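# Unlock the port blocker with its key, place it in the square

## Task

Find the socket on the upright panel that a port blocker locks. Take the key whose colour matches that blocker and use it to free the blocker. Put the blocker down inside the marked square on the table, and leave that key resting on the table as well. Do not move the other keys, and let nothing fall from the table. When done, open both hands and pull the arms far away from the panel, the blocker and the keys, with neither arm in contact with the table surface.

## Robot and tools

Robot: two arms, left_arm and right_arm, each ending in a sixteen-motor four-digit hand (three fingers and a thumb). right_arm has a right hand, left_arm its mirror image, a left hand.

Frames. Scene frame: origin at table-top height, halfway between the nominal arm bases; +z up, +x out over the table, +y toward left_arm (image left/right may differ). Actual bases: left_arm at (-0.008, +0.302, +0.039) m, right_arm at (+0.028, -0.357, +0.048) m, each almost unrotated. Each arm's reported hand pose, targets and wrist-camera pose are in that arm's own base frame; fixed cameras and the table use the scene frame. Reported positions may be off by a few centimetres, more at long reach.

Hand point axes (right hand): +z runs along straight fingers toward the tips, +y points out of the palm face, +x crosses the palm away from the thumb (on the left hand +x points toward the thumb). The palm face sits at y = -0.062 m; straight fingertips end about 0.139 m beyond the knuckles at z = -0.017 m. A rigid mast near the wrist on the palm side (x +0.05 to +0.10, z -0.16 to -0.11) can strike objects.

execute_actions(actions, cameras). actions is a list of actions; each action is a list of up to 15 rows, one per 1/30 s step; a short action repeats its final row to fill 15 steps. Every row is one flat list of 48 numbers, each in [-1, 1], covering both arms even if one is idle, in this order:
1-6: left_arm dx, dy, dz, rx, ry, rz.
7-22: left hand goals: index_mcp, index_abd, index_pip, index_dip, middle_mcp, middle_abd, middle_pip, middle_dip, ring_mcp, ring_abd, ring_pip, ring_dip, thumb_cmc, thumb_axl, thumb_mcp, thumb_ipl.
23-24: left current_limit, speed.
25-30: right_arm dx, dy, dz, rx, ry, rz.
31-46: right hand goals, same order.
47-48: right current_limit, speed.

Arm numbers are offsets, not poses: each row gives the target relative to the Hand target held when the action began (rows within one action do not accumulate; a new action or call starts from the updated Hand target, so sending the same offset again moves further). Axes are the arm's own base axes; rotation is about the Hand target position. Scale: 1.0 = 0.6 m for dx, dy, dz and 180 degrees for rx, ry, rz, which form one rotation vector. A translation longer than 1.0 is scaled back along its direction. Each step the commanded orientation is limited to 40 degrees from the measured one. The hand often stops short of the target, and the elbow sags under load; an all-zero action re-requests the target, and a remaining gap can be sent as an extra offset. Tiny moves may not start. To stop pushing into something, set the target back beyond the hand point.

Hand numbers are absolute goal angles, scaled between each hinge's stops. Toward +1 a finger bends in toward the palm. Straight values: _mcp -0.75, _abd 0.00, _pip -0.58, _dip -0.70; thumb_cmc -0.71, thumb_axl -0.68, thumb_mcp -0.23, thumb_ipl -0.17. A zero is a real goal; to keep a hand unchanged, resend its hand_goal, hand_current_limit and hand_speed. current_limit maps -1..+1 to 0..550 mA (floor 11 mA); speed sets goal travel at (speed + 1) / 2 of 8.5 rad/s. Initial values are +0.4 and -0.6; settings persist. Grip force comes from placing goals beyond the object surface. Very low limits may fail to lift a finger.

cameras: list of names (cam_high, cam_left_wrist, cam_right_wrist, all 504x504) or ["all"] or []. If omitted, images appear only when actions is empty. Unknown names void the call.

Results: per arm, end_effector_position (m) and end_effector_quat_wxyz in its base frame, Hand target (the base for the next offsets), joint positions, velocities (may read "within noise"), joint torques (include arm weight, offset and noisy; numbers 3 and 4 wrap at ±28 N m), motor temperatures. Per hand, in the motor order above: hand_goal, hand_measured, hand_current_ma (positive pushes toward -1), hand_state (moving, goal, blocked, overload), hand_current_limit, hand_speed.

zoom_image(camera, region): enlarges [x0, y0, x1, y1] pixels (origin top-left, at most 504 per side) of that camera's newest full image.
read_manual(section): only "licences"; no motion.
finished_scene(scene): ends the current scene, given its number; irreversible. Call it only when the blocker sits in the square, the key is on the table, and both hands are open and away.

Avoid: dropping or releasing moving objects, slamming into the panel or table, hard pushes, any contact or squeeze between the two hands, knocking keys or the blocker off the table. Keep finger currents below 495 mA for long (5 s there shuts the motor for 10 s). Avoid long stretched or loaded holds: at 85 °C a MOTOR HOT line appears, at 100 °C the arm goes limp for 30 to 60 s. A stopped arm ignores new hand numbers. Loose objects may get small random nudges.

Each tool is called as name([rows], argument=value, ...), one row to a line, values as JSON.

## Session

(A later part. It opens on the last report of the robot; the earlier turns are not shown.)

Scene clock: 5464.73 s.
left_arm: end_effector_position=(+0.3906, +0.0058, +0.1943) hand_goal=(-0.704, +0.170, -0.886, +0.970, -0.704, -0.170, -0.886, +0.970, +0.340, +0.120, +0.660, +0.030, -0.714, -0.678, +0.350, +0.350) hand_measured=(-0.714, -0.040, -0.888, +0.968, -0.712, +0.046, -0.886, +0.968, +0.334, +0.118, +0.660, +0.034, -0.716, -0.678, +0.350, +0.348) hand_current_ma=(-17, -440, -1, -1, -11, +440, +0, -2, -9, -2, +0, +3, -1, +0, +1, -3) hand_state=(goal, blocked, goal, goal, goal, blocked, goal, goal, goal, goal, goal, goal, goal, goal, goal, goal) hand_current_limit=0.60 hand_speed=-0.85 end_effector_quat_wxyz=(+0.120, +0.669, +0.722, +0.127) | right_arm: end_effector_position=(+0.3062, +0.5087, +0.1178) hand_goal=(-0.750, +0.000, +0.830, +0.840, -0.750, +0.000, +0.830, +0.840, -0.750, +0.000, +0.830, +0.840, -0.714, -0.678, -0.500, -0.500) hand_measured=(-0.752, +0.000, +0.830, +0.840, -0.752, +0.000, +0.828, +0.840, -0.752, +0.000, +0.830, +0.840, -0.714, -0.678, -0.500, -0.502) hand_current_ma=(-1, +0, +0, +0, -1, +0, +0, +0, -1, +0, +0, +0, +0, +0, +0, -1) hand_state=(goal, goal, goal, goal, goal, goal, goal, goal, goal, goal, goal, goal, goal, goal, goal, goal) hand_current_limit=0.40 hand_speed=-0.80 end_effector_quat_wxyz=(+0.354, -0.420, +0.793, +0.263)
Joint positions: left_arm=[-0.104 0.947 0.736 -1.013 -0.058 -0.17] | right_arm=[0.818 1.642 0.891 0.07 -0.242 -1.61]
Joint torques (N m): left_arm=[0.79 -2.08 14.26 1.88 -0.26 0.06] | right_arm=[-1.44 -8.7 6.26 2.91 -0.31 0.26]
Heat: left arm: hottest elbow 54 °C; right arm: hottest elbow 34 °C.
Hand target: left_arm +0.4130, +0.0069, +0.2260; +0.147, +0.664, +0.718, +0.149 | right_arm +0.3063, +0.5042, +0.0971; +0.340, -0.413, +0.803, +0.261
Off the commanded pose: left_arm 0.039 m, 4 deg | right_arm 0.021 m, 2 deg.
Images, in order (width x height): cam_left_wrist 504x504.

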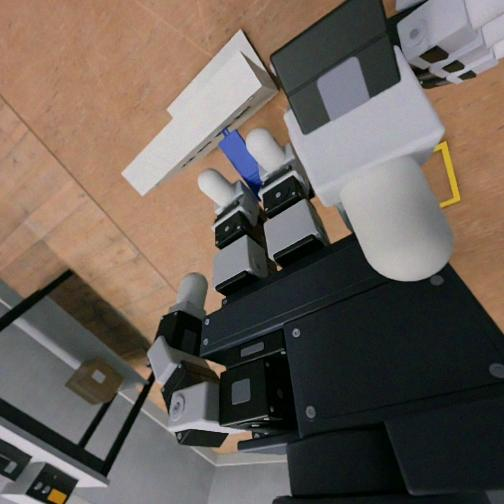

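execute_actions([
  [[0.004,0,0.003,0,0,0,-0.7043,0.17,-0.8852,0.97,-0.7043,-0.17,-0.8852,0.97,0.34,0.12,0.66,0.03,-0.714,-0.678,0.35,0.35,0.6,-0.85,0,0,0,0,0,0,-0.75,0,0.83,0.84,-0.75,0,0.83,0.84,-0.75,0,0.83,0.84,-0.714,-0.678,-0.5,-0.5,0.4,-0.8]],
], cameras=["cam_left_wrist"])

zoom_image(camera="cam_left_wrist", region=[209, 117, 231, 139])

Scene clock: 5473.37 s.
left_arm: end_effector_position=(+0.3906, +0.0059, +0.1943) hand_goal=(-0.704, +0.170, -0.886, +0.970, -0.704, -0.170, -0.886, +0.970, +0.340, +0.120, +0.660, +0.030, -0.714, -0.678, +0.350, +0.350) hand_measured=(-0.714, -0.040, -0.888, +0.968, -0.712, +0.046, -0.886, +0.968, +0.334, +0.118, +0.660, +0.034, -0.716, -0.678, +0.350, +0.348) hand_current_ma=(-17, -440, -1, -1, -12, +440, +0, -2, -9, -2, +0, +3, -1, +0, +1, -3) hand_state=(goal, blocked, goal, goal, goal, blocked, goal, goal, goal, goal, goal, goal, goal, goal, goal, goal) hand_current_limit=0.60 hand_speed=-0.85 end_effector_quat_wxyz=(+0.120, +0.669, +0.722, +0.127) | right_arm: end_effector_position=(+0.3062, +0.5087, +0.1178) hand_goal=(-0.750, +0.000, +0.830, +0.840, -0.750, +0.000, +0.830, +0.840, -0.750, +0.000, +0.830, +0.840, -0.714, -0.678, -0.500, -0.500) hand_measured=(-0.752, +0.000, +0.830, +0.840, -0.752, +0.000, +0.828, +0.840, -0.752, +0.000, +0.830, +0.840, -0.714, -0.678, -0.500, -0.502) hand_current_ma=(-1, +0, +0, +0, -1, +0, +0, +0, -1, +0, +0, +0, +0, +0, +0, -1) hand_state=(goal, goal, goal, goal, goal, goal, goal, goal, goal, goal, goal, goal, goal, goal, goal, goal) hand_current_limit=0.40 hand_speed=-0.80 end_effector_quat_wxyz=(+0.354, -0.420, +0.793, +0.263)
Joint positions: left_arm=[-0.103 0.947 0.736 -1.013 -0.058 -0.17] | right_arm=[0.818 1.642 0.891 0.07 -0.242 -1.61]
Joint torques (N m): left_arm=[0.85 -1.73 14.84 1.77 -0.25 0.07] | right_arm=[-1.38 -8.7 6.3 2.92 -0.3 0.26]
Heat: left arm: hottest elbow 54 °C; right arm: hottest elbow 34 °C.
Hand target: left_arm +0.4154, +0.0069, +0.2278; +0.147, +0.664, +0.718, +0.149 | right_arm +0.3063, +0.5042, +0.0971; +0.340, -0.413, +0.803, +0.261
Off the commanded pose: left_arm 0.042 m, 4 deg | right_arm 0.021 m, 2 deg.
Images, in order (width x height): cam_left_wrist 504x504.

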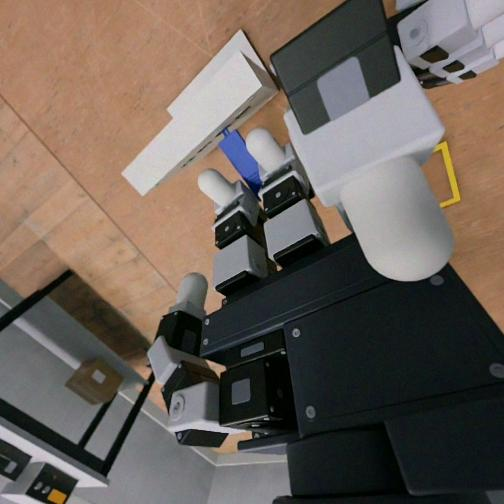

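Scaled by 22.909 from the camera's 504x504 image, which has a finer 720x720 frame.

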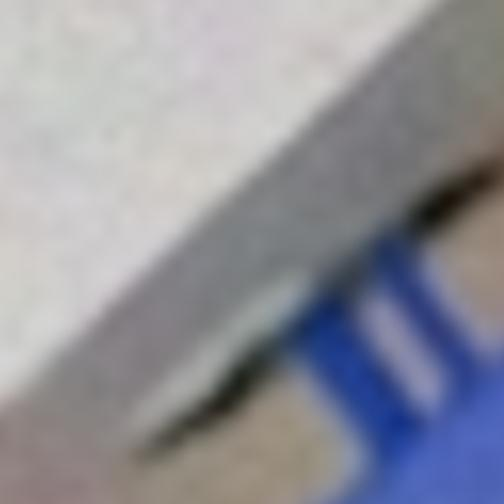

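execute_actions([
  [[0.001,0,0.0005,0,0,0,-0.7125,0.17,-0.8665,0.97,-0.7125,-0.17,-0.8665,0.97,0.34,0.12,0.66,0.03,-0.714,-0.678,0.35,0.35,0.6,-0.85,0,0,0,0,0,0,-0.75,0,0.83,0.84,-0.75,0,0.83,0.84,-0.75,0,0.83,0.84,-0.714,-0.678,-0.5,-0.5,0.4,-0.8]],
  [[0,0,0,0,0,0,-0.7043,0.17,-0.8852,0.97,-0.7043,-0.17,-0.8852,0.97,0.34,0.12,0.66,0.03,-0.714,-0.678,0.35,0.35,0.6,-0.85,0,0,0,0,0,0,-0.75,0,0.83,0.84,-0.75,0,0.83,0.84,-0.75,0,0.83,0.84,-0.714,-0.678,-0.5,-0.5,0.4,-0.8]],
  [[0,0,0,0,0,0,-0.696,0.17,-0.904,0.97,-0.696,-0.17,-0.904,0.97,0.34,0.12,0.66,0.03,-0.714,-0.678,0.35,0.35,0.6,-0.85,0,0,0,0,0,0,-0.75,0,0.83,0.84,-0.75,0,0.83,0.84,-0.75,0,0.83,0.84,-0.714,-0.678,-0.5,-0.5,0.4,-0.8]],
], cameras=["cam_left_wrist"])

zoom_image(camera="cam_left_wrist", region=[209, 117, 231, 139])

Scene clock: 5493.60 s.
left_arm: end_effector_position=(+0.3921, +0.0059, +0.1966) hand_goal=(-0.696, +0.170, -0.904, +0.970, -0.696, -0.170, -0.904, +0.970, +0.340, +0.120, +0.660, +0.030, -0.714, -0.678, +0.350, +0.350) hand_measured=(-0.722, -0.040, -0.904, +0.968, -0.720, +0.046, -0.904, +0.968, +0.334, +0.118, +0.660, +0.034, -0.716, -0.678, +0.350, +0.348) hand_current_ma=(-57, -440, +0, -1, -48, +440, +0, -2, -9, -2, +0, +3, -1, +0, +1, -3) hand_state=(blocked, blocked, goal, goal, blocked, blocked, goal, goal, goal, goal, goal, goal, goal, goal, goal, goal) hand_current_limit=0.60 hand_speed=-0.85 end_effector_quat_wxyz=(+0.122, +0.669, +0.722, +0.128) | right_arm: end_effector_position=(+0.3062, +0.5087, +0.1178) hand_goal=(-0.750, +0.000, +0.830, +0.840, -0.750, +0.000, +0.830, +0.840, -0.750, +0.000, +0.830, +0.840, -0.714, -0.678, -0.500, -0.500) hand_measured=(-0.752, +0.000, +0.830, +0.840, -0.752, +0.000, +0.828, +0.840, -0.752, +0.000, +0.830, +0.840, -0.714, -0.678, -0.500, -0.502) hand_current_ma=(-1, +0, +0, +0, -1, +0, +0, +0, -1, +0, +0, +0, +0, +0, +0, -1) hand_state=(goal, goal, goal, goal, goal, goal, goal, goal, goal, goal, goal, goal, goal, goal, goal, goal) hand_current_limit=0.40 hand_speed=-0.80 end_effector_quat_wxyz=(+0.354, -0.420, +0.793, +0.263)
Joint positions: left_arm=[-0.103 0.948 0.741 -1.013 -0.058 -0.17] | right_arm=[0.818 1.642 0.891 0.07 -0.242 -1.61]
Joint torques (N m): left_arm=[0.85 -1.61 14.63 1.78 -0.25 0.07] | right_arm=[-1.49 -8.7 6.28 2.95 -0.3 0.26]
Motor temperatures (°C): left_arm=[23 26 55 24 25 25] | right_arm=[23 29 34 25 26 25]
Heat: left arm: hottest elbow 55 °C; right arm: hottest elbow 34 °C.
Hand target: left_arm +0.4160, +0.0068, +0.2282; +0.147, +0.664, +0.718, +0.149 | right_arm +0.3063, +0.5042, +0.0971; +0.340, -0.413, +0.803, +0.261
Off the commanded pose: left_arm 0.040 m, 4 deg | right_arm 0.021 m, 2 deg.
Images, in order (width x height): cam_left_wrist 504x504.

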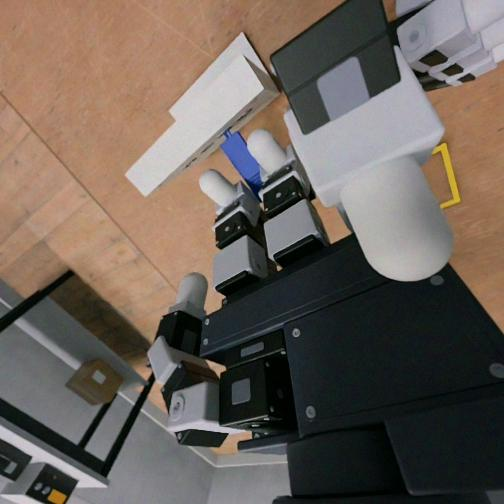

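Scaled by 22.909 from the camera's 504x504 image, which has a finer 720x720 frame.

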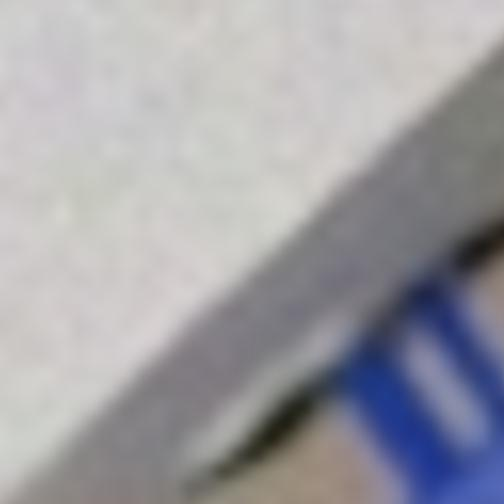

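execute_actions([
  [[-0.008,0,-0.014,0,0.003,0,-0.7043,0.17,-0.8952,0.97,-0.7043,-0.17,-0.8952,0.97,0.34,0.12,0.66,0.03,-0.714,-0.678,0.35,0.35,0.6,-0.85,0,0,0,0,0,0,-0.75,0,0.83,0.84,-0.75,0,0.83,0.84,-0.75,0,0.83,0.84,-0.714,-0.678,-0.5,-0.5,0.4,-0.8]],
  [[0,0,0,0,0,0,-0.681,0.17,-0.885,0.97,-0.681,-0.17,-0.885,0.97,0.34,0.12,0.66,0.03,-0.714,-0.678,0.35,0.35,0.6,-0.85,0,0,0,0,0,0,-0.75,0,0.83,0.84,-0.75,0,0.83,0.84,-0.75,0,0.83,0.84,-0.714,-0.678,-0.5,-0.5,0.4,-0.8]],
], cameras=["cam_left_wrist"])

zoom_image(camera="cam_left_wrist", region=[209, 117, 235, 143])

Scene clock: 5513.07 s.
left_arm: end_effector_position=(+0.3921, +0.0059, +0.1966) hand_goal=(-0.682, +0.170, -0.886, +0.970, -0.682, -0.170, -0.886, +0.970, +0.340, +0.120, +0.660, +0.030, -0.714, -0.678, +0.350, +0.350) hand_measured=(-0.722, -0.040, -0.900, +0.968, -0.718, +0.046, -0.900, +0.968, +0.334, +0.118, +0.660, +0.034, -0.716, -0.678, +0.350, +0.348) hand_current_ma=(-99, -440, -21, -1, -87, +440, -23, -2, -9, -2, +0, +3, -1, +0, +1, -3) hand_state=(blocked, blocked, goal, goal, blocked, blocked, goal, goal, goal, goal, goal, goal, goal, goal, goal, goal) hand_current_limit=0.60 hand_speed=-0.85 end_effector_quat_wxyz=(+0.122, +0.669, +0.722, +0.128) | right_arm: end_effector_position=(+0.3062, +0.5087, +0.1178) hand_goal=(-0.750, +0.000, +0.830, +0.840, -0.750, +0.000, +0.830, +0.840, -0.750, +0.000, +0.830, +0.840, -0.714, -0.678, -0.500, -0.500) hand_measured=(-0.752, +0.000, +0.830, +0.840, -0.752, +0.000, +0.828, +0.840, -0.752, +0.000, +0.830, +0.840, -0.714, -0.678, -0.500, -0.502) hand_current_ma=(-1, +0, +0, +0, -1, +0, +0, +0, -1, +0, +0, +0, +0, +0, +0, -1) hand_state=(goal, goal, goal, goal, goal, goal, goal, goal, goal, goal, goal, goal, goal, goal, goal, goal) hand_current_limit=0.40 hand_speed=-0.80 end_effector_quat_wxyz=(+0.354, -0.420, +0.793, +0.263)
Joint positions: left_arm=[-0.103 0.948 0.741 -1.013 -0.058 -0.17] | right_arm=[0.818 1.642 0.891 0.07 -0.242 -1.61]
Joint torques (N m): left_arm=[0.79 -1.79 13.18 2.09 -0.22 0.05] | right_arm=[-1.49 -8.7 6.31 2.89 -0.29 0.25]
Motor temperatures (°C): left_arm=[23 26 55 24 25 25] | right_arm=[23 29 34 25 26 25]
Heat: left arm: hottest elbow 55 °C; right arm: hottest elbow 34 °C.
Hand target: left_arm +0.4112, +0.0069, +0.2198; +0.143, +0.665, +0.719, +0.146 | right_arm +0.3063, +0.5042, +0.0971; +0.340, -0.413, +0.803, +0.261
Off the commanded pose: left_arm 0.030 m, 3 deg | right_arm 0.021 m, 2 deg.
Images, in order (width x height): cam_left_wrist 504x504.

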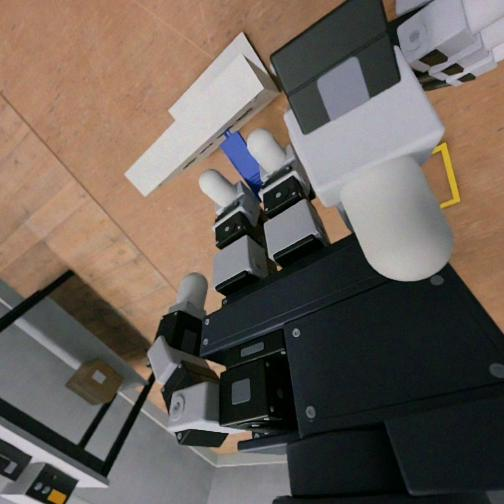

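Scaled by 19.385 from the camera's 504x504 image, which has a finer 720x720 frame.

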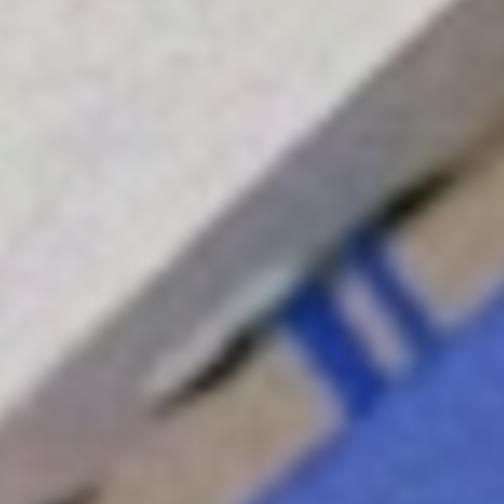

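execute_actions(actions=[])

zoom_image(camera="cam_right_wrist", region=[312, 84, 356, 128])

zoom_image(camera="cam_left_wrist", region=[212, 122, 272, 182])

Scene clock: 5536.60 s.
left_arm: end_effector_position=(+0.3921, +0.0059, +0.1966) hand_goal=(-0.682, +0.170, -0.886, +0.970, -0.682, -0.170, -0.886, +0.970, +0.340, +0.120, +0.660, +0.030, -0.714, -0.678, +0.350, +0.350) hand_measured=(-0.722, -0.040, -0.900, +0.968, -0.718, +0.046, -0.900, +0.968, +0.334, +0.118, +0.660, +0.034, -0.716, -0.678, +0.350, +0.348) hand_current_ma=(-99, -440, -21, -1, -87, +440, -23, -2, -9, -2, +0, +3, -1, +0, +1, -3) hand_state=(blocked, blocked, goal, goal, blocked, blocked, goal, goal, goal, goal, goal, goal, goal, goal, goal, goal) hand_current_limit=0.60 hand_speed=-0.85 end_effector_quat_wxyz=(+0.122, +0.669, +0.722, +0.128) | right_arm: end_effector_position=(+0.3062, +0.5087, +0.1178) hand_goal=(-0.750, +0.000, +0.830, +0.840, -0.750, +0.000, +0.830, +0.840, -0.750, +0.000, +0.830, +0.840, -0.714, -0.678, -0.500, -0.500) hand_measured=(-0.752, +0.000, +0.830, +0.840, -0.752, +0.000, +0.828, +0.840, -0.752, +0.000, +0.830, +0.840, -0.714, -0.678, -0.500, -0.502) hand_current_ma=(-1, +0, +0, +0, -1, +0, +0, +0, -1, +0, +0, +0, +0, +0, +0, -1) hand_state=(goal, goal, goal, goal, goal, goal, goal, goal, goal, goal, goal, goal, goal, goal, goal, goal) hand_current_limit=0.40 hand_speed=-0.80 end_effector_quat_wxyz=(+0.354, -0.420, +0.793, +0.263)
Joint positions: left_arm=[-0.103 0.948 0.741 -1.013 -0.058 -0.17] | right_arm=[0.818 1.642 0.891 0.07 -0.242 -1.61]
Joint velocities: within noise
Joint torques (N m): left_arm=[0.73 -1.79 13.18 2.09 -0.22 0.06] | right_arm=[-1.38 -8.76 6.28 2.93 -0.3 0.25]
Motor temperatures (°C): left_arm=[23 26 53 24 25 25] | right_arm=[23 29 34 25 26 25]
Heat: left arm: hottest elbow 53 °C; right arm: hottest elbow 34 °C.
Hand target: left_arm +0.4112, +0.0069, +0.2198; +0.143, +0.665, +0.719, +0.146 | right_arm +0.3063, +0.5042, +0.0971; +0.340, -0.413, +0.803, +0.261
Off the commanded pose: left_arm 0.030 m, 3 deg | right_arm 0.021 m, 2 deg.

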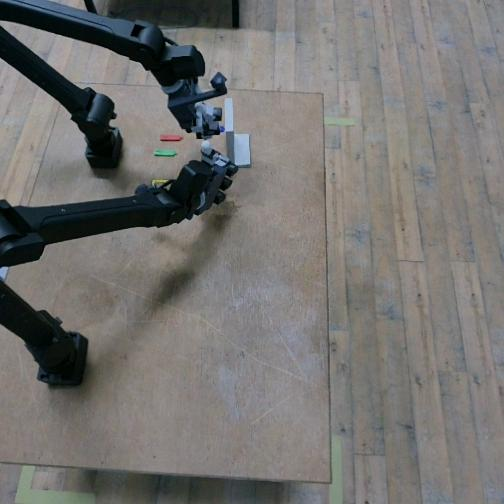

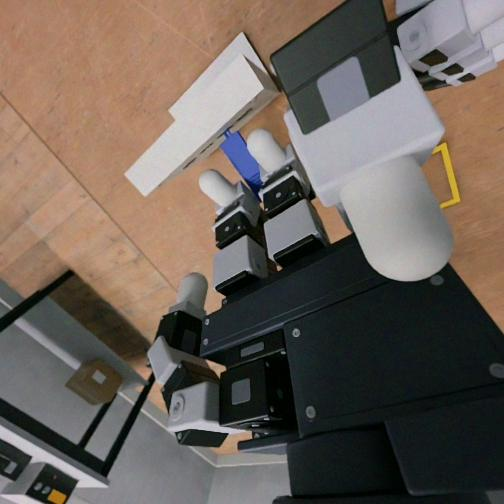

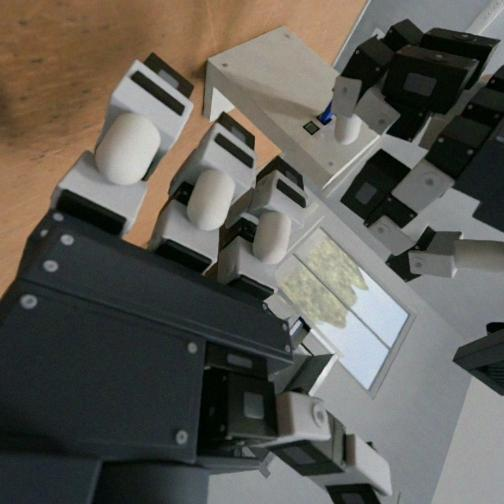

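Scaled by 11.455 from the camera's 504x504 image, which has a finer 720x720 frame.

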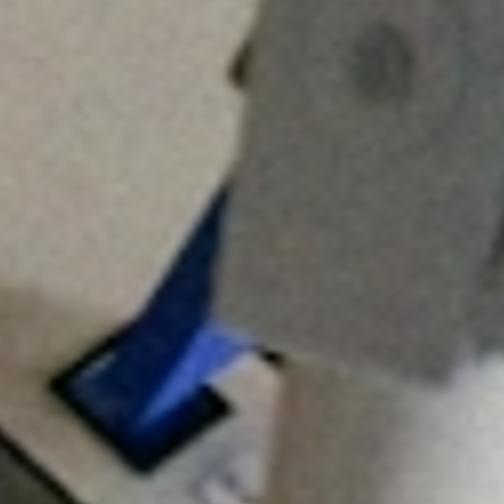

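Scaled by 8.400 from the camera's 504x504 image, which has a finer 720x720 frame.

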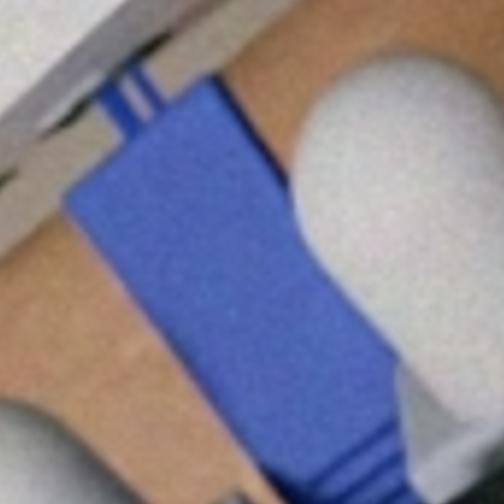

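execute_actions([
  [[0,0,0,0,0,0,-0.693,0.17,-0.861,0.97,-0.693,-0.17,-0.861,0.97,0.34,0.12,0.66,0.03,-0.714,-0.678,0.35,0.35,0.6,-0.85,0,0,0,0,0,0,-0.75,0,0.83,0.84,-0.75,0,0.83,0.84,-0.75,0,0.83,0.84,-0.714,-0.678,-0.5,-0.5,0.4,-0.8]],
], cameras=[])

execute_actions([
  [[0,0,0,0,0,0,-0.671,0.17,-0.911,0.97,-0.671,-0.17,-0.911,0.97,0.34,0.12,0.66,0.03,-0.714,-0.678,0.35,0.35,0.6,-0.85,0,0,0,0,0,0,-0.75,0,0.83,0.84,-0.75,0,0.83,0.84,-0.75,0,0.83,0.84,-0.714,-0.678,-0.5,-0.5,0.4,-0.8]],
], cameras=[])

Scene clock: 5557.23 s.
left_arm: end_effector_position=(+0.3921, +0.0059, +0.1966) hand_goal=(-0.694, +0.170, -0.862, +0.970, -0.694, -0.170, -0.862, +0.970, +0.340, +0.120, +0.660, +0.030, -0.714, -0.678, +0.350, +0.350) hand_measured=(-0.722, -0.040, -0.882, +0.968, -0.718, +0.046, -0.884, +0.968, +0.334, +0.118, +0.660, +0.034, -0.716, -0.678, +0.350, +0.348) hand_current_ma=(-61, -440, -36, -1, -50, +440, -40, -2, -9, -2, +0, +3, -1, +0, +1, -3) hand_state=(blocked, blocked, goal, goal, blocked, blocked, blocked, goal, goal, goal, goal, goal, goal, goal, goal, goal) hand_current_limit=0.60 hand_speed=-0.85 end_effector_quat_wxyz=(+0.122, +0.669, +0.722, +0.128) | right_arm: end_effector_position=(+0.3062, +0.5087, +0.1178) hand_goal=(-0.750, +0.000, +0.830, +0.840, -0.750, +0.000, +0.830, +0.840, -0.750, +0.000, +0.830, +0.840, -0.714, -0.678, -0.500, -0.500) hand_measured=(-0.752, +0.000, +0.830, +0.840, -0.752, +0.000, +0.828, +0.840, -0.752, +0.000, +0.830, +0.840, -0.714, -0.678, -0.500, -0.502) hand_current_ma=(-1, +0, +0, +0, -1, +0, +0, +0, -1, +0, +0, +0, +0, +0, +0, -1) hand_state=(goal, goal, goal, goal, goal, goal, goal, goal, goal, goal, goal, goal, goal, goal, goal, goal) hand_current_limit=0.40 hand_speed=-0.80 end_effector_quat_wxyz=(+0.354, -0.420, +0.793, +0.263)
Joint positions: left_arm=[-0.103 0.948 0.741 -1.013 -0.058 -0.17] | right_arm=[0.818 1.642 0.891 0.07 -0.242 -1.61]
Joint torques (N m): left_arm=[0.73 -1.73 13.19 2.07 -0.22 0.05] | right_arm=[-1.49 -8.82 6.28 2.93 -0.3 0.26]
Heat: left arm: hottest elbow 52 °C; right arm: hottest elbow 34 °C.
Hand target: left_arm +0.4112, +0.0069, +0.2198; +0.143, +0.665, +0.719, +0.146 | right_arm +0.3063, +0.5042, +0.0971; +0.340, -0.413, +0.803, +0.261
Off the commanded pose: left_arm 0.030 m, 3 deg | right_arm 0.021 m, 2 deg.
No camera images: "cameras" was empty.

Scene clock: 5557.93 s.
left_arm: end_effector_position=(+0.3921, +0.0059, +0.1966) hand_goal=(-0.672, +0.170, -0.912, +0.970, -0.672, -0.170, -0.912, +0.970, +0.340, +0.120, +0.660, +0.030, -0.714, -0.678, +0.350, +0.350) hand_measured=(-0.710, -0.040, -0.914, +0.968, -0.708, +0.046, -0.914, +0.968, +0.334, +0.118, +0.660, +0.034, -0.716, -0.678, +0.350, +0.348) hand_current_ma=(-96, -440, -2, -1, -85, +440, -2, -2, -9, -2, +0, +3, -1, +0, +1, -3) hand_state=(blocked, blocked, goal, goal, blocked, blocked, goal, goal, goal, goal, goal, goal, goal, goal, goal, goal) hand_current_limit=0.60 hand_speed=-0.85 end_effector_quat_wxyz=(+0.122, +0.669, +0.722, +0.128) | right_arm: end_effector_position=(+0.3062, +0.5087, +0.1178) hand_goal=(-0.750, +0.000, +0.830, +0.840, -0.750, +0.000, +0.830, +0.840, -0.750, +0.000, +0.830, +0.840, -0.714, -0.678, -0.500, -0.500) hand_measured=(-0.752, +0.000, +0.830, +0.840, -0.752, +0.000, +0.828, +0.840, -0.752, +0.000, +0.830, +0.840, -0.714, -0.678, -0.500, -0.502) hand_current_ma=(-1, +0, +0, +0, -1, +0, +0, +0, -1, +0, +0, +0, +0, +0, +0, -1) hand_state=(goal, goal, goal, goal, goal, goal, goal, goal, goal, goal, goal, goal, goal, goal, goal, goal) hand_current_limit=0.40 hand_speed=-0.80 end_effector_quat_wxyz=(+0.354, -0.420, +0.793, +0.263)
Joint positions: left_arm=[-0.103 0.948 0.741 -1.013 -0.058 -0.17] | right_arm=[0.818 1.642 0.891 0.07 -0.242 -1.61]
Joint torques (N m): left_arm=[0.73 -1.73 13.2 2.09 -0.22 0.05] | right_arm=[-1.38 -8.7 6.28 2.92 -0.29 0.26]
Heat: left arm: hottest elbow 52 °C; right arm: hottest elbow 34 °C.
Hand target: left_arm +0.4112, +0.0069, +0.2198; +0.143, +0.665, +0.719, +0.146 | right_arm +0.3063, +0.5042, +0.0971; +0.340, -0.413, +0.803, +0.261
Off the commanded pose: left_arm 0.030 m, 3 deg | right_arm 0.021 m, 2 deg.
No camera images: "cameras" was empty.

execute_actions([
  [[0,0,0,0,0,0,-0.682,0.17,-0.886,0.97,-0.682,-0.17,-0.886,0.97,0.34,0.12,0.66,0.03,-0.714,-0.678,0.35,0.35,0.6,-0.85,0,0,0,0,0,0,-0.75,0,0.83,0.84,-0.75,0,0.83,0.84,-0.75,0,0.83,0.84,-0.714,-0.678,-0.5,-0.5,0.4,-0.8]],
], cameras=["cam_left_wrist","cam_right_wrist"])

zoom_image(camera="cam_left_wrist", region=[209, 117, 235, 143])

zoom_image(camera="cam_right_wrist", region=[313, 102, 339, 128])

Scene clock: 5567.37 s.
left_arm: end_effector_position=(+0.3921, +0.0059, +0.1966) hand_goal=(-0.682, +0.170, -0.886, +0.970, -0.682, -0.170, -0.886, +0.970, +0.340, +0.120, +0.660, +0.030, -0.714, -0.678, +0.350, +0.350) hand_measured=(-0.710, -0.040, -0.904, +0.968, -0.708, +0.046, -0.904, +0.968, +0.334, +0.118, +0.660, +0.034, -0.716, -0.678, +0.350, +0.348) hand_current_ma=(-64, -440, -30, -1, -54, +440, -32, -2, -9, -2, +0, +3, -1, +0, +1, -3) hand_state=(blocked, blocked, goal, goal, blocked, blocked, goal, goal, goal, goal, goal, goal, goal, goal, goal, goal) hand_current_limit=0.60 hand_speed=-0.85 end_effector_quat_wxyz=(+0.122, +0.669, +0.722, +0.128) | right_arm: end_effector_position=(+0.3062, +0.5087, +0.1178) hand_goal=(-0.750, +0.000, +0.830, +0.840, -0.750, +0.000, +0.830, +0.840, -0.750, +0.000, +0.830, +0.840, -0.714, -0.678, -0.500, -0.500) hand_measured=(-0.752, +0.000, +0.830, +0.840, -0.752, +0.000, +0.828, +0.840, -0.752, +0.000, +0.830, +0.840, -0.714, -0.678, -0.500, -0.502) hand_current_ma=(-1, +0, +0, +0, -1, +0, +0, +0, -1, +0, +0, +0, +0, +0, +0, -1) hand_state=(goal, goal, goal, goal, goal, goal, goal, goal, goal, goal, goal, goal, goal, goal, goal, goal) hand_current_limit=0.40 hand_speed=-0.80 end_effector_quat_wxyz=(+0.354, -0.420, +0.793, +0.263)
Joint positions: left_arm=[-0.103 0.948 0.741 -1.013 -0.058 -0.17] | right_arm=[0.818 1.642 0.891 0.07 -0.242 -1.61]
Joint torques (N m): left_arm=[0.73 -1.79 13.18 2.09 -0.22 0.06] | right_arm=[-1.32 -8.7 6.27 2.91 -0.3 0.26]
Heat: left arm: hottest elbow 52 °C; right arm: hottest elbow 34 °C.
Hand target: left_arm +0.4112, +0.0069, +0.2198; +0.143, +0.665, +0.719, +0.146 | right_arm +0.3063, +0.5042, +0.0971; +0.340, -0.413, +0.803, +0.261
Off the commanded pose: left_arm 0.030 m, 3 deg | right_arm 0.021 m, 2 deg.
Images, in order (width x height): cam_left_wrist 504x504, cam_right_wrist 504x504.

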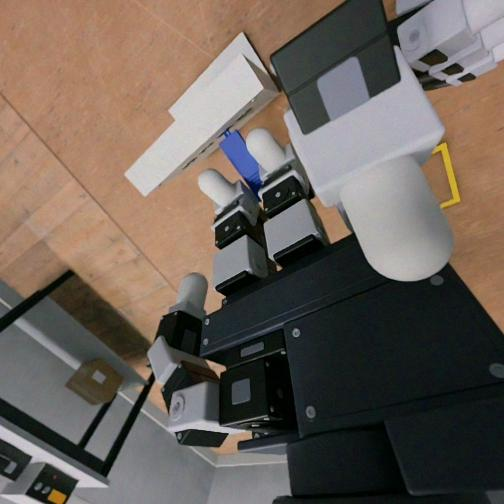

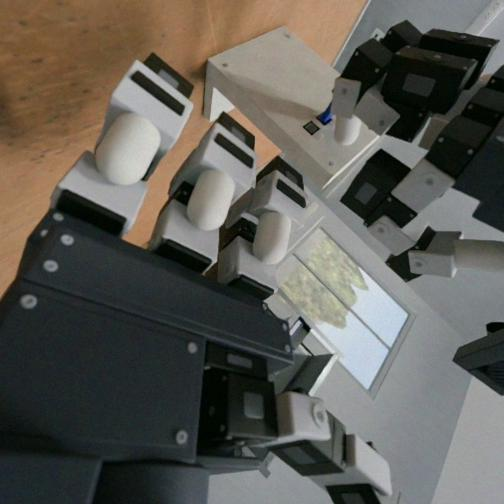

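Scaled by 19.385 from the camera's 504x504 image, which has a finer 720x720 frame.

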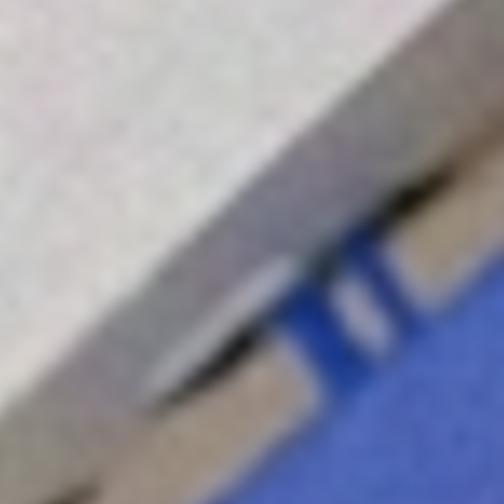

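Scaled by 19.385 from the camera's 504x504 image, which has a finer 720x720 frame.

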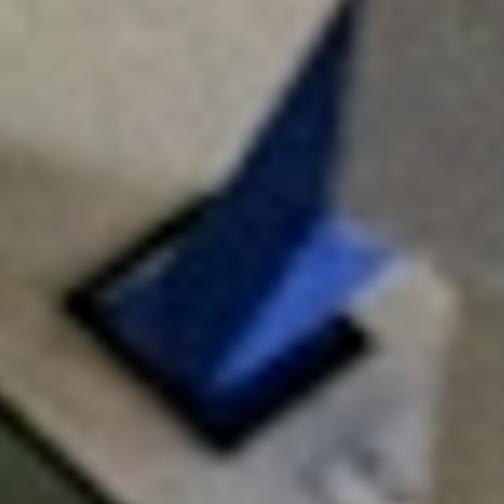

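execute_actions([
  [[0,0,0,0,0,0,-0.68,0.17,-0.866,0.97,-0.68,-0.17,-0.866,0.97,0.34,0.12,0.66,0.03,-0.714,-0.678,0.35,0.35,0.6,-0.85,0,0,0,0,0,0,-0.75,0,0.83,0.84,-0.75,0,0.83,0.84,-0.75,0,0.83,0.84,-0.714,-0.678,-0.5,-0.5,0.4,-0.8]],
  [[0,0,0,0,0,0,-0.655,0.17,-0.916,0.97,-0.655,-0.17,-0.916,0.97,0.34,0.12,0.66,0.03,-0.714,-0.678,0.35,0.35,0.6,-0.85,0,0,0,0,0,0,-0.75,0,0.83,0.84,-0.75,0,0.83,0.84,-0.75,0,0.83,0.84,-0.714,-0.678,-0.5,-0.5,0.4,-0.8]],
], cameras=["cam_left_wrist"])

zoom_image(camera="cam_left_wrist", region=[209, 117, 235, 143])

Scene clock: 5580.20 s.
left_arm: end_effector_position=(+0.3921, +0.0059, +0.1966) hand_goal=(-0.656, +0.170, -0.916, +0.970, -0.656, -0.170, -0.916, +0.970, +0.340, +0.120, +0.660, +0.030, -0.714, -0.678, +0.350, +0.350) hand_measured=(-0.702, -0.040, -0.920, +0.968, -0.698, +0.046, -0.920, +0.968, +0.334, +0.118, +0.660, +0.034, -0.716, -0.678, +0.350, +0.348) hand_current_ma=(-118, -440, -3, -1, -106, +440, -4, -2, -9, -2, +0, +3, -1, +0, +1, -3) hand_state=(blocked, blocked, goal, goal, blocked, blocked, goal, goal, goal, goal, goal, goal, goal, goal, goal, goal) hand_current_limit=0.60 hand_speed=-0.85 end_effector_quat_wxyz=(+0.122, +0.669, +0.722, +0.128) | right_arm: end_effector_position=(+0.3062, +0.5087, +0.1178) hand_goal=(-0.750, +0.000, +0.830, +0.840, -0.750, +0.000, +0.830, +0.840, -0.750, +0.000, +0.830, +0.840, -0.714, -0.678, -0.500, -0.500) hand_measured=(-0.752, +0.000, +0.830, +0.840, -0.752, +0.000, +0.828, +0.840, -0.752, +0.000, +0.830, +0.840, -0.714, -0.678, -0.500, -0.502) hand_current_ma=(-1, +0, +0, +0, -1, +0, +0, +0, -1, +0, +0, +0, +0, +0, +0, -1) hand_state=(goal, goal, goal, goal, goal, goal, goal, goal, goal, goal, goal, goal, goal, goal, goal, goal) hand_current_limit=0.40 hand_speed=-0.80 end_effector_quat_wxyz=(+0.354, -0.420, +0.793, +0.263)
Joint positions: left_arm=[-0.103 0.948 0.741 -1.013 -0.058 -0.17] | right_arm=[0.818 1.642 0.891 0.07 -0.242 -1.61]
Joint torques (N m): left_arm=[0.79 -1.79 13.2 2.07 -0.22 0.06] | right_arm=[-1.32 -8.76 6.31 2.91 -0.3 0.26]
Heat: left arm: hottest elbow 52 °C; right arm: hottest elbow 34 °C.
Hand target: left_arm +0.4112, +0.0069, +0.2198; +0.143, +0.665, +0.719, +0.146 | right_arm +0.3063, +0.5042, +0.0971; +0.340, -0.413, +0.803, +0.261
Off the commanded pose: left_arm 0.030 m, 3 deg | right_arm 0.021 m, 2 deg.
Images, in order (width x height): cam_left_wrist 504x504.

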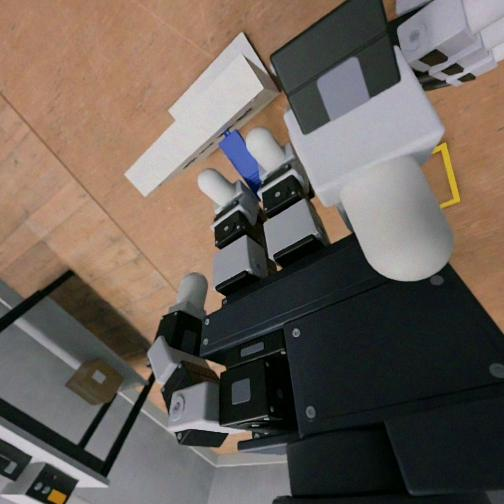

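Scaled by 19.385 from the camera's 504x504 image, which has a finer 720x720 frame.

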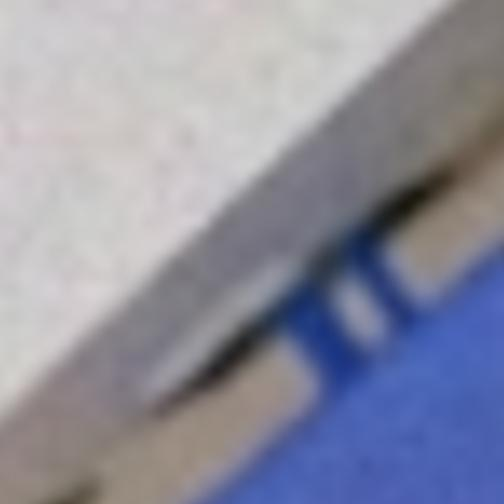

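execute_actions([
  [[0,0,0,0,0,0,-0.665,0.17,-0.878,0.97,-0.665,-0.17,-0.878,0.97,0.34,0.12,0.66,0.03,-0.714,-0.678,0.35,0.35,0.6,-0.85,0,0,0,0,0,0,-0.75,0,0.83,0.84,-0.75,0,0.83,0.84,-0.75,0,0.83,0.84,-0.714,-0.678,-0.5,-0.5,0.4,-0.8]],
  [[0,0,0,0,0,0,-0.64,0.17,-0.928,0.97,-0.64,-0.17,-0.928,0.97,0.34,0.12,0.66,0.03,-0.714,-0.678,0.35,0.35,0.6,-0.85,0,0,0,0,0,0,-0.75,0,0.83,0.84,-0.75,0,0.83,0.84,-0.75,0,0.83,0.84,-0.714,-0.678,-0.5,-0.5,0.4,-0.8]],
], cameras=["cam_left_wrist"])

zoom_image(camera="cam_left_wrist", region=[209, 117, 235, 143])

Scene clock: 5591.63 s.
left_arm: end_effector_position=(+0.3921, +0.0059, +0.1966) hand_goal=(-0.640, +0.170, -0.928, +0.970, -0.640, -0.170, -0.928, +0.970, +0.340, +0.120, +0.660, +0.030, -0.714, -0.678, +0.350, +0.350) hand_measured=(-0.690, -0.040, -0.932, +0.968, -0.686, +0.046, -0.934, +0.968, +0.334, +0.118, +0.660, +0.034, -0.716, -0.678, +0.350, +0.348) hand_current_ma=(-137, -440, -4, -1, -125, +440, -6, -2, -9, -2, +0, +3, -1, +0, +1, -3) hand_state=(blocked, blocked, goal, goal, blocked, blocked, goal, goal, goal, goal, goal, goal, goal, goal, goal, goal) hand_current_limit=0.60 hand_speed=-0.85 end_effector_quat_wxyz=(+0.122, +0.669, +0.722, +0.128) | right_arm: end_effector_position=(+0.3062, +0.5087, +0.1178) hand_goal=(-0.750, +0.000, +0.830, +0.840, -0.750, +0.000, +0.830, +0.840, -0.750, +0.000, +0.830, +0.840, -0.714, -0.678, -0.500, -0.500) hand_measured=(-0.752, +0.000, +0.830, +0.840, -0.752, +0.000, +0.828, +0.840, -0.752, +0.000, +0.830, +0.840, -0.714, -0.678, -0.500, -0.502) hand_current_ma=(-1, +0, +0, +0, -1, +0, +0, +0, -1, +0, +0, +0, +0, +0, +0, -1) hand_state=(goal, goal, goal, goal, goal, goal, goal, goal, goal, goal, goal, goal, goal, goal, goal, goal) hand_current_limit=0.40 hand_speed=-0.80 end_effector_quat_wxyz=(+0.354, -0.420, +0.793, +0.263)
Joint positions: left_arm=[-0.103 0.948 0.741 -1.013 -0.058 -0.17] | right_arm=[0.818 1.642 0.891 0.07 -0.242 -1.61]
Joint torques (N m): left_arm=[0.73 -1.79 13.19 2.1 -0.22 0.06] | right_arm=[-1.44 -8.76 6.3 2.88 -0.3 0.25]
Heat: left arm: hottest elbow 52 °C; right arm: hottest elbow 34 °C.
Hand target: left_arm +0.4112, +0.0069, +0.2198; +0.143, +0.665, +0.719, +0.146 | right_arm +0.3063, +0.5042, +0.0971; +0.340, -0.413, +0.803, +0.261
Off the commanded pose: left_arm 0.030 m, 3 deg | right_arm 0.021 m, 2 deg.
Images, in order (width x height): cam_left_wrist 504x504.

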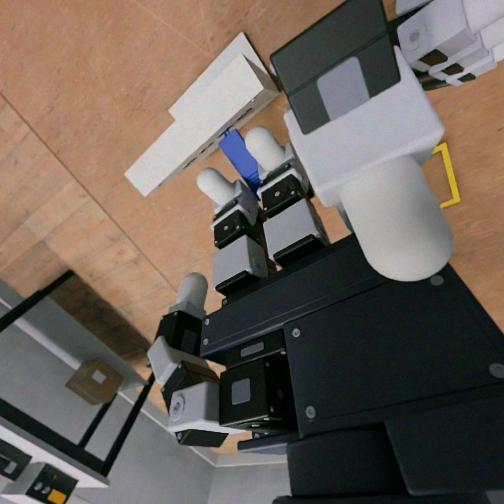

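Scaled by 19.385 from the camera's 504x504 image, which has a finer 720x720 frame.

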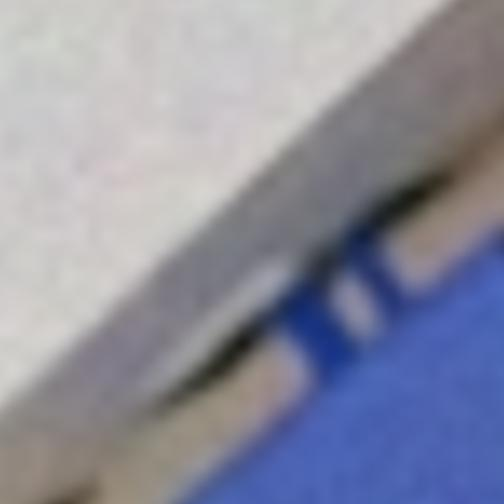

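execute_actions([
  [[0.0014,0,-0.005,0,0,0,-0.65,0.17,-0.925,0.97,-0.65,-0.17,-0.925,0.97,0.34,0.12,0.66,0.03,-0.714,-0.678,0.35,0.35,0.6,-0.85,0,0,0,0,0,0,-0.75,0,0.83,0.84,-0.75,0,0.83,0.84,-0.75,0,0.83,0.84,-0.714,-0.678,-0.5,-0.5,0.4,-0.8]],
  [[0,0,0,0,0,0,-0.635,0.17,-0.925,0.97,-0.635,-0.17,-0.925,0.97,0.34,0.12,0.66,0.03,-0.714,-0.678,0.35,0.35,0.6,-0.85,0,0,0,0,0,0,-0.75,0,0.83,0.84,-0.75,0,0.83,0.84,-0.75,0,0.83,0.84,-0.714,-0.678,-0.5,-0.5,0.4,-0.8]],
], cameras=["cam_left_wrist"])

zoom_image(camera="cam_left_wrist", region=[209, 117, 235, 143])

Scene clock: 5603.87 s.
left_arm: end_effector_position=(+0.3922, +0.0059, +0.1959) hand_goal=(-0.636, +0.170, -0.926, +0.970, -0.636, -0.170, -0.926, +0.970, +0.340, +0.120, +0.660, +0.030, -0.714, -0.678, +0.350, +0.350) hand_measured=(-0.688, -0.040, -0.932, +0.968, -0.686, +0.046, -0.934, +0.968, +0.334, +0.118, +0.660, +0.034, -0.716, -0.678, +0.350, +0.348) hand_current_ma=(-147, -440, -7, -1, -134, +440, -9, -2, -9, -2, +0, +3, -1, +0, +1, -3) hand_state=(blocked, blocked, goal, goal, blocked, blocked, goal, goal, goal, goal, goal, goal, goal, goal, goal, goal) hand_current_limit=0.60 hand_speed=-0.85 end_effector_quat_wxyz=(+0.121, +0.669, +0.722, +0.128) | right_arm: end_effector_position=(+0.3062, +0.5087, +0.1178) hand_goal=(-0.750, +0.000, +0.830, +0.840, -0.750, +0.000, +0.830, +0.840, -0.750, +0.000, +0.830, +0.840, -0.714, -0.678, -0.500, -0.500) hand_measured=(-0.752, +0.000, +0.830, +0.840, -0.752, +0.000, +0.828, +0.840, -0.752, +0.000, +0.830, +0.840, -0.714, -0.678, -0.500, -0.502) hand_current_ma=(-1, +0, +0, +0, -1, +0, +0, +0, -1, +0, +0, +0, +0, +0, +0, -1) hand_state=(goal, goal, goal, goal, goal, goal, goal, goal, goal, goal, goal, goal, goal, goal, goal, goal) hand_current_limit=0.40 hand_speed=-0.80 end_effector_quat_wxyz=(+0.354, -0.420, +0.793, +0.263)
Joint positions: left_arm=[-0.103 0.95 0.741 -1.013 -0.058 -0.17] | right_arm=[0.818 1.642 0.891 0.07 -0.242 -1.61]
Joint torques (N m): left_arm=[0.79 -1.61 12.79 2.47 -0.22 0.06] | right_arm=[-1.44 -8.76 6.28 2.93 -0.3 0.26]
Heat: left arm: hottest elbow 52 °C; right arm: hottest elbow 34 °C.
Hand target: left_arm +0.4120, +0.0069, +0.2167; +0.143, +0.665, +0.719, +0.146 | right_arm +0.3063, +0.5042, +0.0971; +0.340, -0.413, +0.803, +0.261
Off the commanded pose: left_arm 0.029 m, 3 deg | right_arm 0.021 m, 2 deg.
Images, in order (width x height): cam_left_wrist 504x504.

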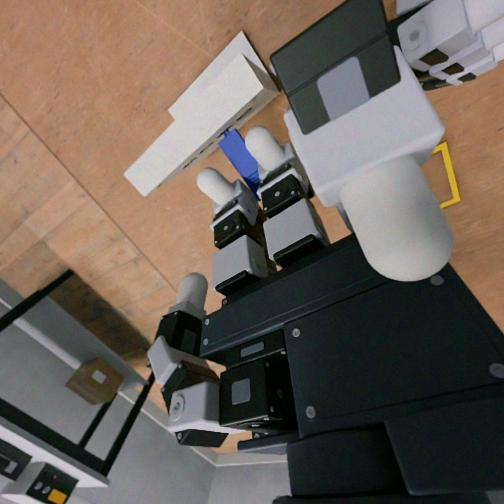

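Scaled by 19.385 from the camera's 504x504 image, which has a finer 720x720 frame.

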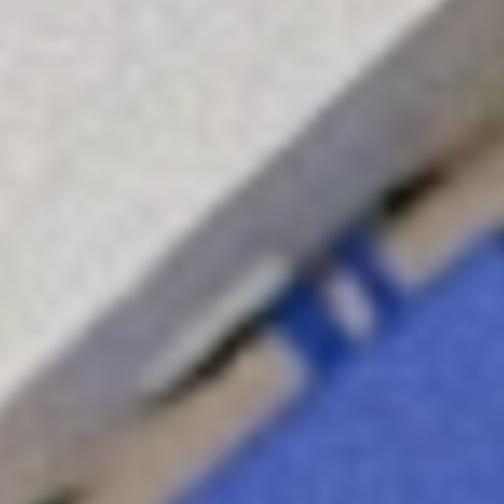

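execute_actions([
  [[0,0,0,0,0,0,-0.65,0.17,-0.89,0.97,-0.65,-0.17,-0.89,0.97,0.34,0.12,0.66,0.03,-0.714,-0.678,0.35,0.35,0.6,-0.85,0,0,0,0,0,0,-0.75,0,0.83,0.84,-0.75,0,0.83,0.84,-0.75,0,0.83,0.84,-0.714,-0.678,-0.5,-0.5,0.4,-0.8]],
  [[0,0,0,0,0,0,-0.615,0.17,-0.935,0.97,-0.615,-0.17,-0.935,0.97,0.34,0.12,0.66,0.03,-0.714,-0.678,0.35,0.35,0.6,-0.85,0,0,0,0,0,0,-0.75,0,0.83,0.84,-0.75,0,0.83,0.84,-0.75,0,0.83,0.84,-0.714,-0.678,-0.5,-0.5,0.4,-0.8]],
], cameras=["cam_left_wrist"])

zoom_image(camera="cam_left_wrist", region=[209, 117, 235, 143])

Scene clock: 5619.17 s.
left_arm: end_effector_position=(+0.3923, +0.0059, +0.1955) hand_goal=(-0.616, +0.170, -0.936, +0.970, -0.616, -0.170, -0.936, +0.970, +0.340, +0.120, +0.660, +0.030, -0.714, -0.678, +0.350, +0.350) hand_measured=(-0.678, -0.040, -0.942, +0.968, -0.674, +0.046, -0.944, +0.968, +0.334, +0.118, +0.660, +0.034, -0.716, -0.678, +0.350, +0.348) hand_current_ma=(-183, -440, -7, -1, -170, +440, -10, -2, -9, -2, +0, +3, -1, +0, +1, -3) hand_state=(blocked, blocked, goal, goal, blocked, blocked, goal, goal, goal, goal, goal, goal, goal, goal, goal, goal) hand_current_limit=0.60 hand_speed=-0.85 end_effector_quat_wxyz=(+0.121, +0.669, +0.722, +0.127) | right_arm: end_effector_position=(+0.3062, +0.5087, +0.1178) hand_goal=(-0.750, +0.000, +0.830, +0.840, -0.750, +0.000, +0.830, +0.840, -0.750, +0.000, +0.830, +0.840, -0.714, -0.678, -0.500, -0.500) hand_measured=(-0.752, +0.000, +0.830, +0.840, -0.752, +0.000, +0.828, +0.840, -0.752, +0.000, +0.830, +0.840, -0.714, -0.678, -0.500, -0.502) hand_current_ma=(-1, +0, +0, +0, -1, +0, +0, +0, -1, +0, +0, +0, +0, +0, +0, -1) hand_state=(goal, goal, goal, goal, goal, goal, goal, goal, goal, goal, goal, goal, goal, goal, goal, goal) hand_current_limit=0.40 hand_speed=-0.80 end_effector_quat_wxyz=(+0.354, -0.420, +0.793, +0.263)
Joint positions: left_arm=[-0.103 0.951 0.741 -1.013 -0.058 -0.17] | right_arm=[0.818 1.642 0.891 0.07 -0.242 -1.61]
Joint torques (N m): left_arm=[0.67 -1.73 12.79 2.47 -0.22 0.05] | right_arm=[-1.44 -8.64 6.28 2.92 -0.31 0.25]
Heat: left arm: hottest elbow 51 °C; right arm: hottest elbow 34 °C.
Hand target: left_arm +0.4121, +0.0069, +0.2167; +0.143, +0.665, +0.719, +0.146 | right_arm +0.3063, +0.5042, +0.0971; +0.340, -0.413, +0.803, +0.261
Off the commanded pose: left_arm 0.029 m, 3 deg | right_arm 0.021 m, 2 deg.
Images, in order (width x height): cam_left_wrist 504x504.

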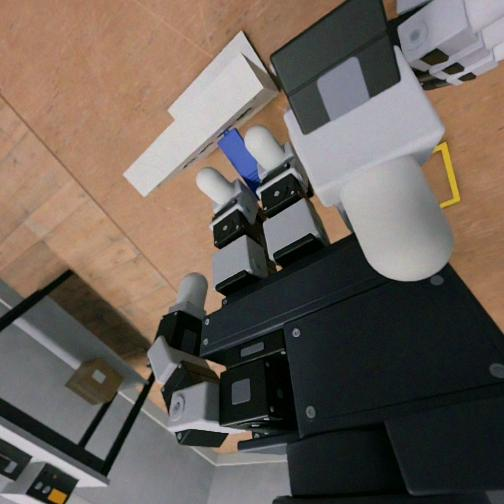

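Scaled by 19.385 from the camera's 504x504 image, which has a finer 720x720 frame.

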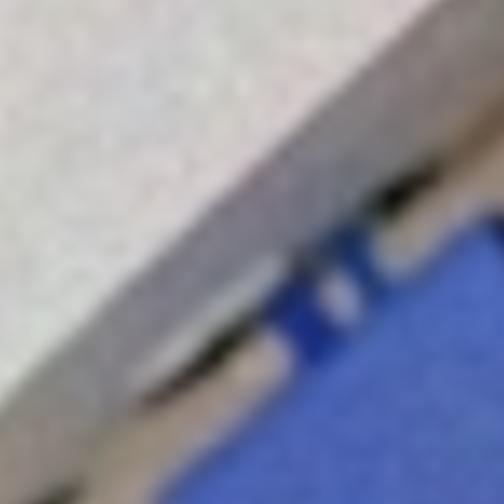

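execute_actions([
  [[0,0,0,0,0,0,-0.635,0.17,-0.9,0.97,-0.635,-0.17,-0.9,0.97,0.34,0.12,0.66,0.03,-0.714,-0.678,0.35,0.35,0.6,-0.85,0,0,0,0,0,0,-0.75,0,0.83,0.84,-0.75,0,0.83,0.84,-0.75,0,0.83,0.84,-0.714,-0.678,-0.5,-0.5,0.4,-0.8]],
  [[0,0,0,0,0,0,-0.595,0.17,-0.945,0.97,-0.595,-0.17,-0.945,0.97,0.34,0.12,0.66,0.03,-0.714,-0.678,0.35,0.35,0.6,-0.85,0,0,0,0,0,0,-0.75,0,0.83,0.84,-0.75,0,0.83,0.84,-0.75,0,0.83,0.84,-0.714,-0.678,-0.5,-0.5,0.4,-0.8]],
], cameras=["cam_left_wrist"])

zoom_image(camera="cam_left_wrist", region=[209, 117, 235, 143])

Scene clock: 5627.53 s.
left_arm: end_effector_position=(+0.3923, +0.0058, +0.1955) hand_goal=(-0.596, +0.170, -0.946, +0.970, -0.596, -0.170, -0.946, +0.970, +0.340, +0.120, +0.660, +0.030, -0.714, -0.678, +0.350, +0.350) hand_measured=(-0.668, -0.040, -0.954, +0.968, -0.664, +0.046, -0.956, +0.968, +0.334, +0.118, +0.660, +0.034, -0.716, -0.678, +0.350, +0.348) hand_current_ma=(-227, -440, -11, -1, -210, +440, -15, -2, -9, -2, +0, +3, -1, +0, +1, -3) hand_state=(blocked, blocked, goal, goal, blocked, blocked, goal, goal, goal, goal, goal, goal, goal, goal, goal, goal) hand_current_limit=0.60 hand_speed=-0.85 end_effector_quat_wxyz=(+0.121, +0.669, +0.722, +0.127) | right_arm: end_effector_position=(+0.3062, +0.5087, +0.1178) hand_goal=(-0.750, +0.000, +0.830, +0.840, -0.750, +0.000, +0.830, +0.840, -0.750, +0.000, +0.830, +0.840, -0.714, -0.678, -0.500, -0.500) hand_measured=(-0.752, +0.000, +0.830, +0.840, -0.752, +0.000, +0.828, +0.840, -0.752, +0.000, +0.830, +0.840, -0.714, -0.678, -0.500, -0.502) hand_current_ma=(-1, +0, +0, +0, -1, +0, +0, +0, -1, +0, +0, +0, +0, +0, +0, -1) hand_state=(goal, goal, goal, goal, goal, goal, goal, goal, goal, goal, goal, goal, goal, goal, goal, goal) hand_current_limit=0.40 hand_speed=-0.80 end_effector_quat_wxyz=(+0.354, -0.420, +0.793, +0.263)
Joint positions: left_arm=[-0.103 0.951 0.741 -1.013 -0.057 -0.17] | right_arm=[0.818 1.642 0.891 0.07 -0.242 -1.61]
Joint torques (N m): left_arm=[0.85 -1.73 12.79 2.47 -0.24 0.06] | right_arm=[-1.44 -8.7 6.32 2.89 -0.3 0.25]
Heat: left arm: hottest elbow 51 °C; right arm: hottest elbow 34 °C.
Hand target: left_arm +0.4120, +0.0069, +0.2168; +0.143, +0.665, +0.719, +0.146 | right_arm +0.3063, +0.5042, +0.0971; +0.340, -0.413, +0.803, +0.261
Off the commanded pose: left_arm 0.029 m, 3 deg | right_arm 0.021 m, 2 deg.
Images, in order (width x height): cam_left_wrist 504x504.

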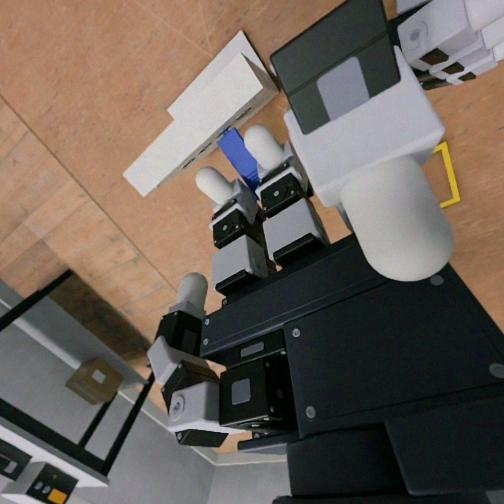

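Scaled by 19.385 from the camera's 504x504 image, which has a finer 720x720 frame.

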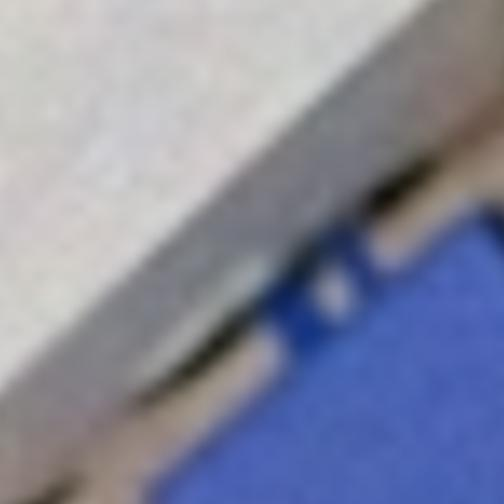

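execute_actions([
  [[0.008,0,0.013,0,-0.001,0,-0.61,0.17,-0.94,0.97,-0.61,-0.17,-0.94,0.97,0.34,0.12,0.66,0.03,-0.714,-0.678,0.35,0.35,0.6,-0.85,0,0,0,0,0,0,-0.75,0,0.83,0.84,-0.75,0,0.83,0.84,-0.75,0,0.83,0.84,-0.714,-0.678,-0.5,-0.5,0.4,-0.8]],
  [[0.003,0,0.0005,0,-0.001,0,-0.625,0.17,-0.92,0.97,-0.625,-0.17,-0.92,0.97,0.34,0.12,0.66,0.03,-0.714,-0.678,0.35,0.35,0.6,-0.85,0,0,0,0,0,0,-0.75,0,0.83,0.84,-0.75,0,0.83,0.84,-0.75,0,0.83,0.84,-0.714,-0.678,-0.5,-0.5,0.4,-0.8]],
], cameras=["cam_left_wrist"])

zoom_image(camera="cam_left_wrist", region=[209, 117, 235, 143])

Scene clock: 5641.60 s.
left_arm: end_effector_position=(+0.3928, +0.0059, +0.1924) hand_goal=(-0.626, +0.170, -0.920, +0.970, -0.626, -0.170, -0.920, +0.970, +0.340, +0.120, +0.660, +0.030, -0.714, -0.678, +0.350, +0.350) hand_measured=(-0.668, -0.040, -0.946, +0.968, -0.664, +0.046, -0.950, +0.968, +0.334, +0.118, +0.660, +0.034, -0.716, -0.678, +0.350, +0.348) hand_current_ma=(-110, -440, -51, -1, -97, +440, -60, -2, -9, -2, +0, +3, -1, +0, +1, -3) hand_state=(blocked, blocked, blocked, goal, blocked, blocked, blocked, goal, goal, goal, goal, goal, goal, goal, goal, goal) hand_current_limit=0.60 hand_speed=-0.85 end_effector_quat_wxyz=(+0.118, +0.669, +0.723, +0.125) | right_arm: end_effector_position=(+0.3062, +0.5087, +0.1178) hand_goal=(-0.750, +0.000, +0.830, +0.840, -0.750, +0.000, +0.830, +0.840, -0.750, +0.000, +0.830, +0.840, -0.714, -0.678, -0.500, -0.500) hand_measured=(-0.752, +0.000, +0.830, +0.840, -0.752, +0.000, +0.828, +0.840, -0.752, +0.000, +0.830, +0.840, -0.714, -0.678, -0.500, -0.502) hand_current_ma=(-1, +0, +0, +0, -1, +0, +0, +0, -1, +0, +0, +0, +0, +0, +0, -1) hand_state=(goal, goal, goal, goal, goal, goal, goal, goal, goal, goal, goal, goal, goal, goal, goal, goal) hand_current_limit=0.40 hand_speed=-0.80 end_effector_quat_wxyz=(+0.354, -0.420, +0.793, +0.263)
Joint positions: left_arm=[-0.103 0.96 0.741 -1.013 -0.057 -0.17] | right_arm=[0.818 1.642 0.891 0.07 -0.242 -1.61]
Joint torques (N m): left_arm=[0.85 -1.79 14.52 2.11 -0.25 0.07] | right_arm=[-1.49 -8.82 6.27 2.91 -0.3 0.26]
Heat: left arm: hottest elbow 51 °C; right arm: hottest elbow 34 °C.
Hand target: left_arm +0.4186, +0.0070, +0.2248; +0.146, +0.664, +0.718, +0.148 | right_arm +0.3063, +0.5042, +0.0971; +0.340, -0.413, +0.803, +0.261
Off the commanded pose: left_arm 0.041 m, 4 deg | right_arm 0.021 m, 2 deg.
Images, in order (width x height): cam_left_wrist 504x504.

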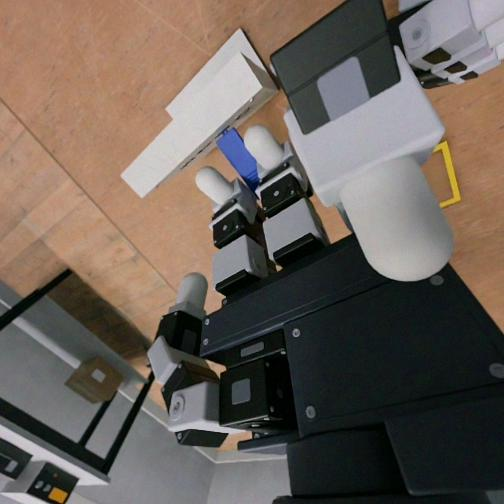

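Scaled by 19.385 from the camera's 504x504 image, which has a finer 720x720 frame.

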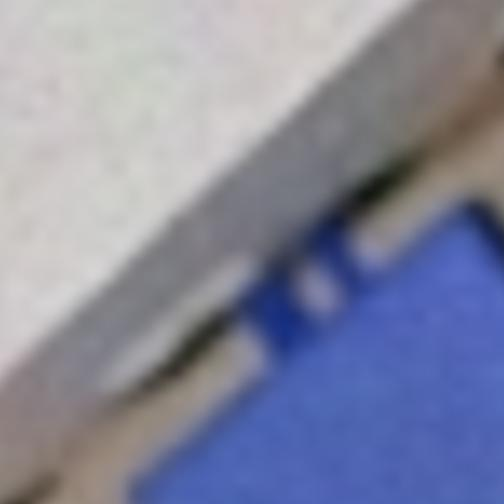

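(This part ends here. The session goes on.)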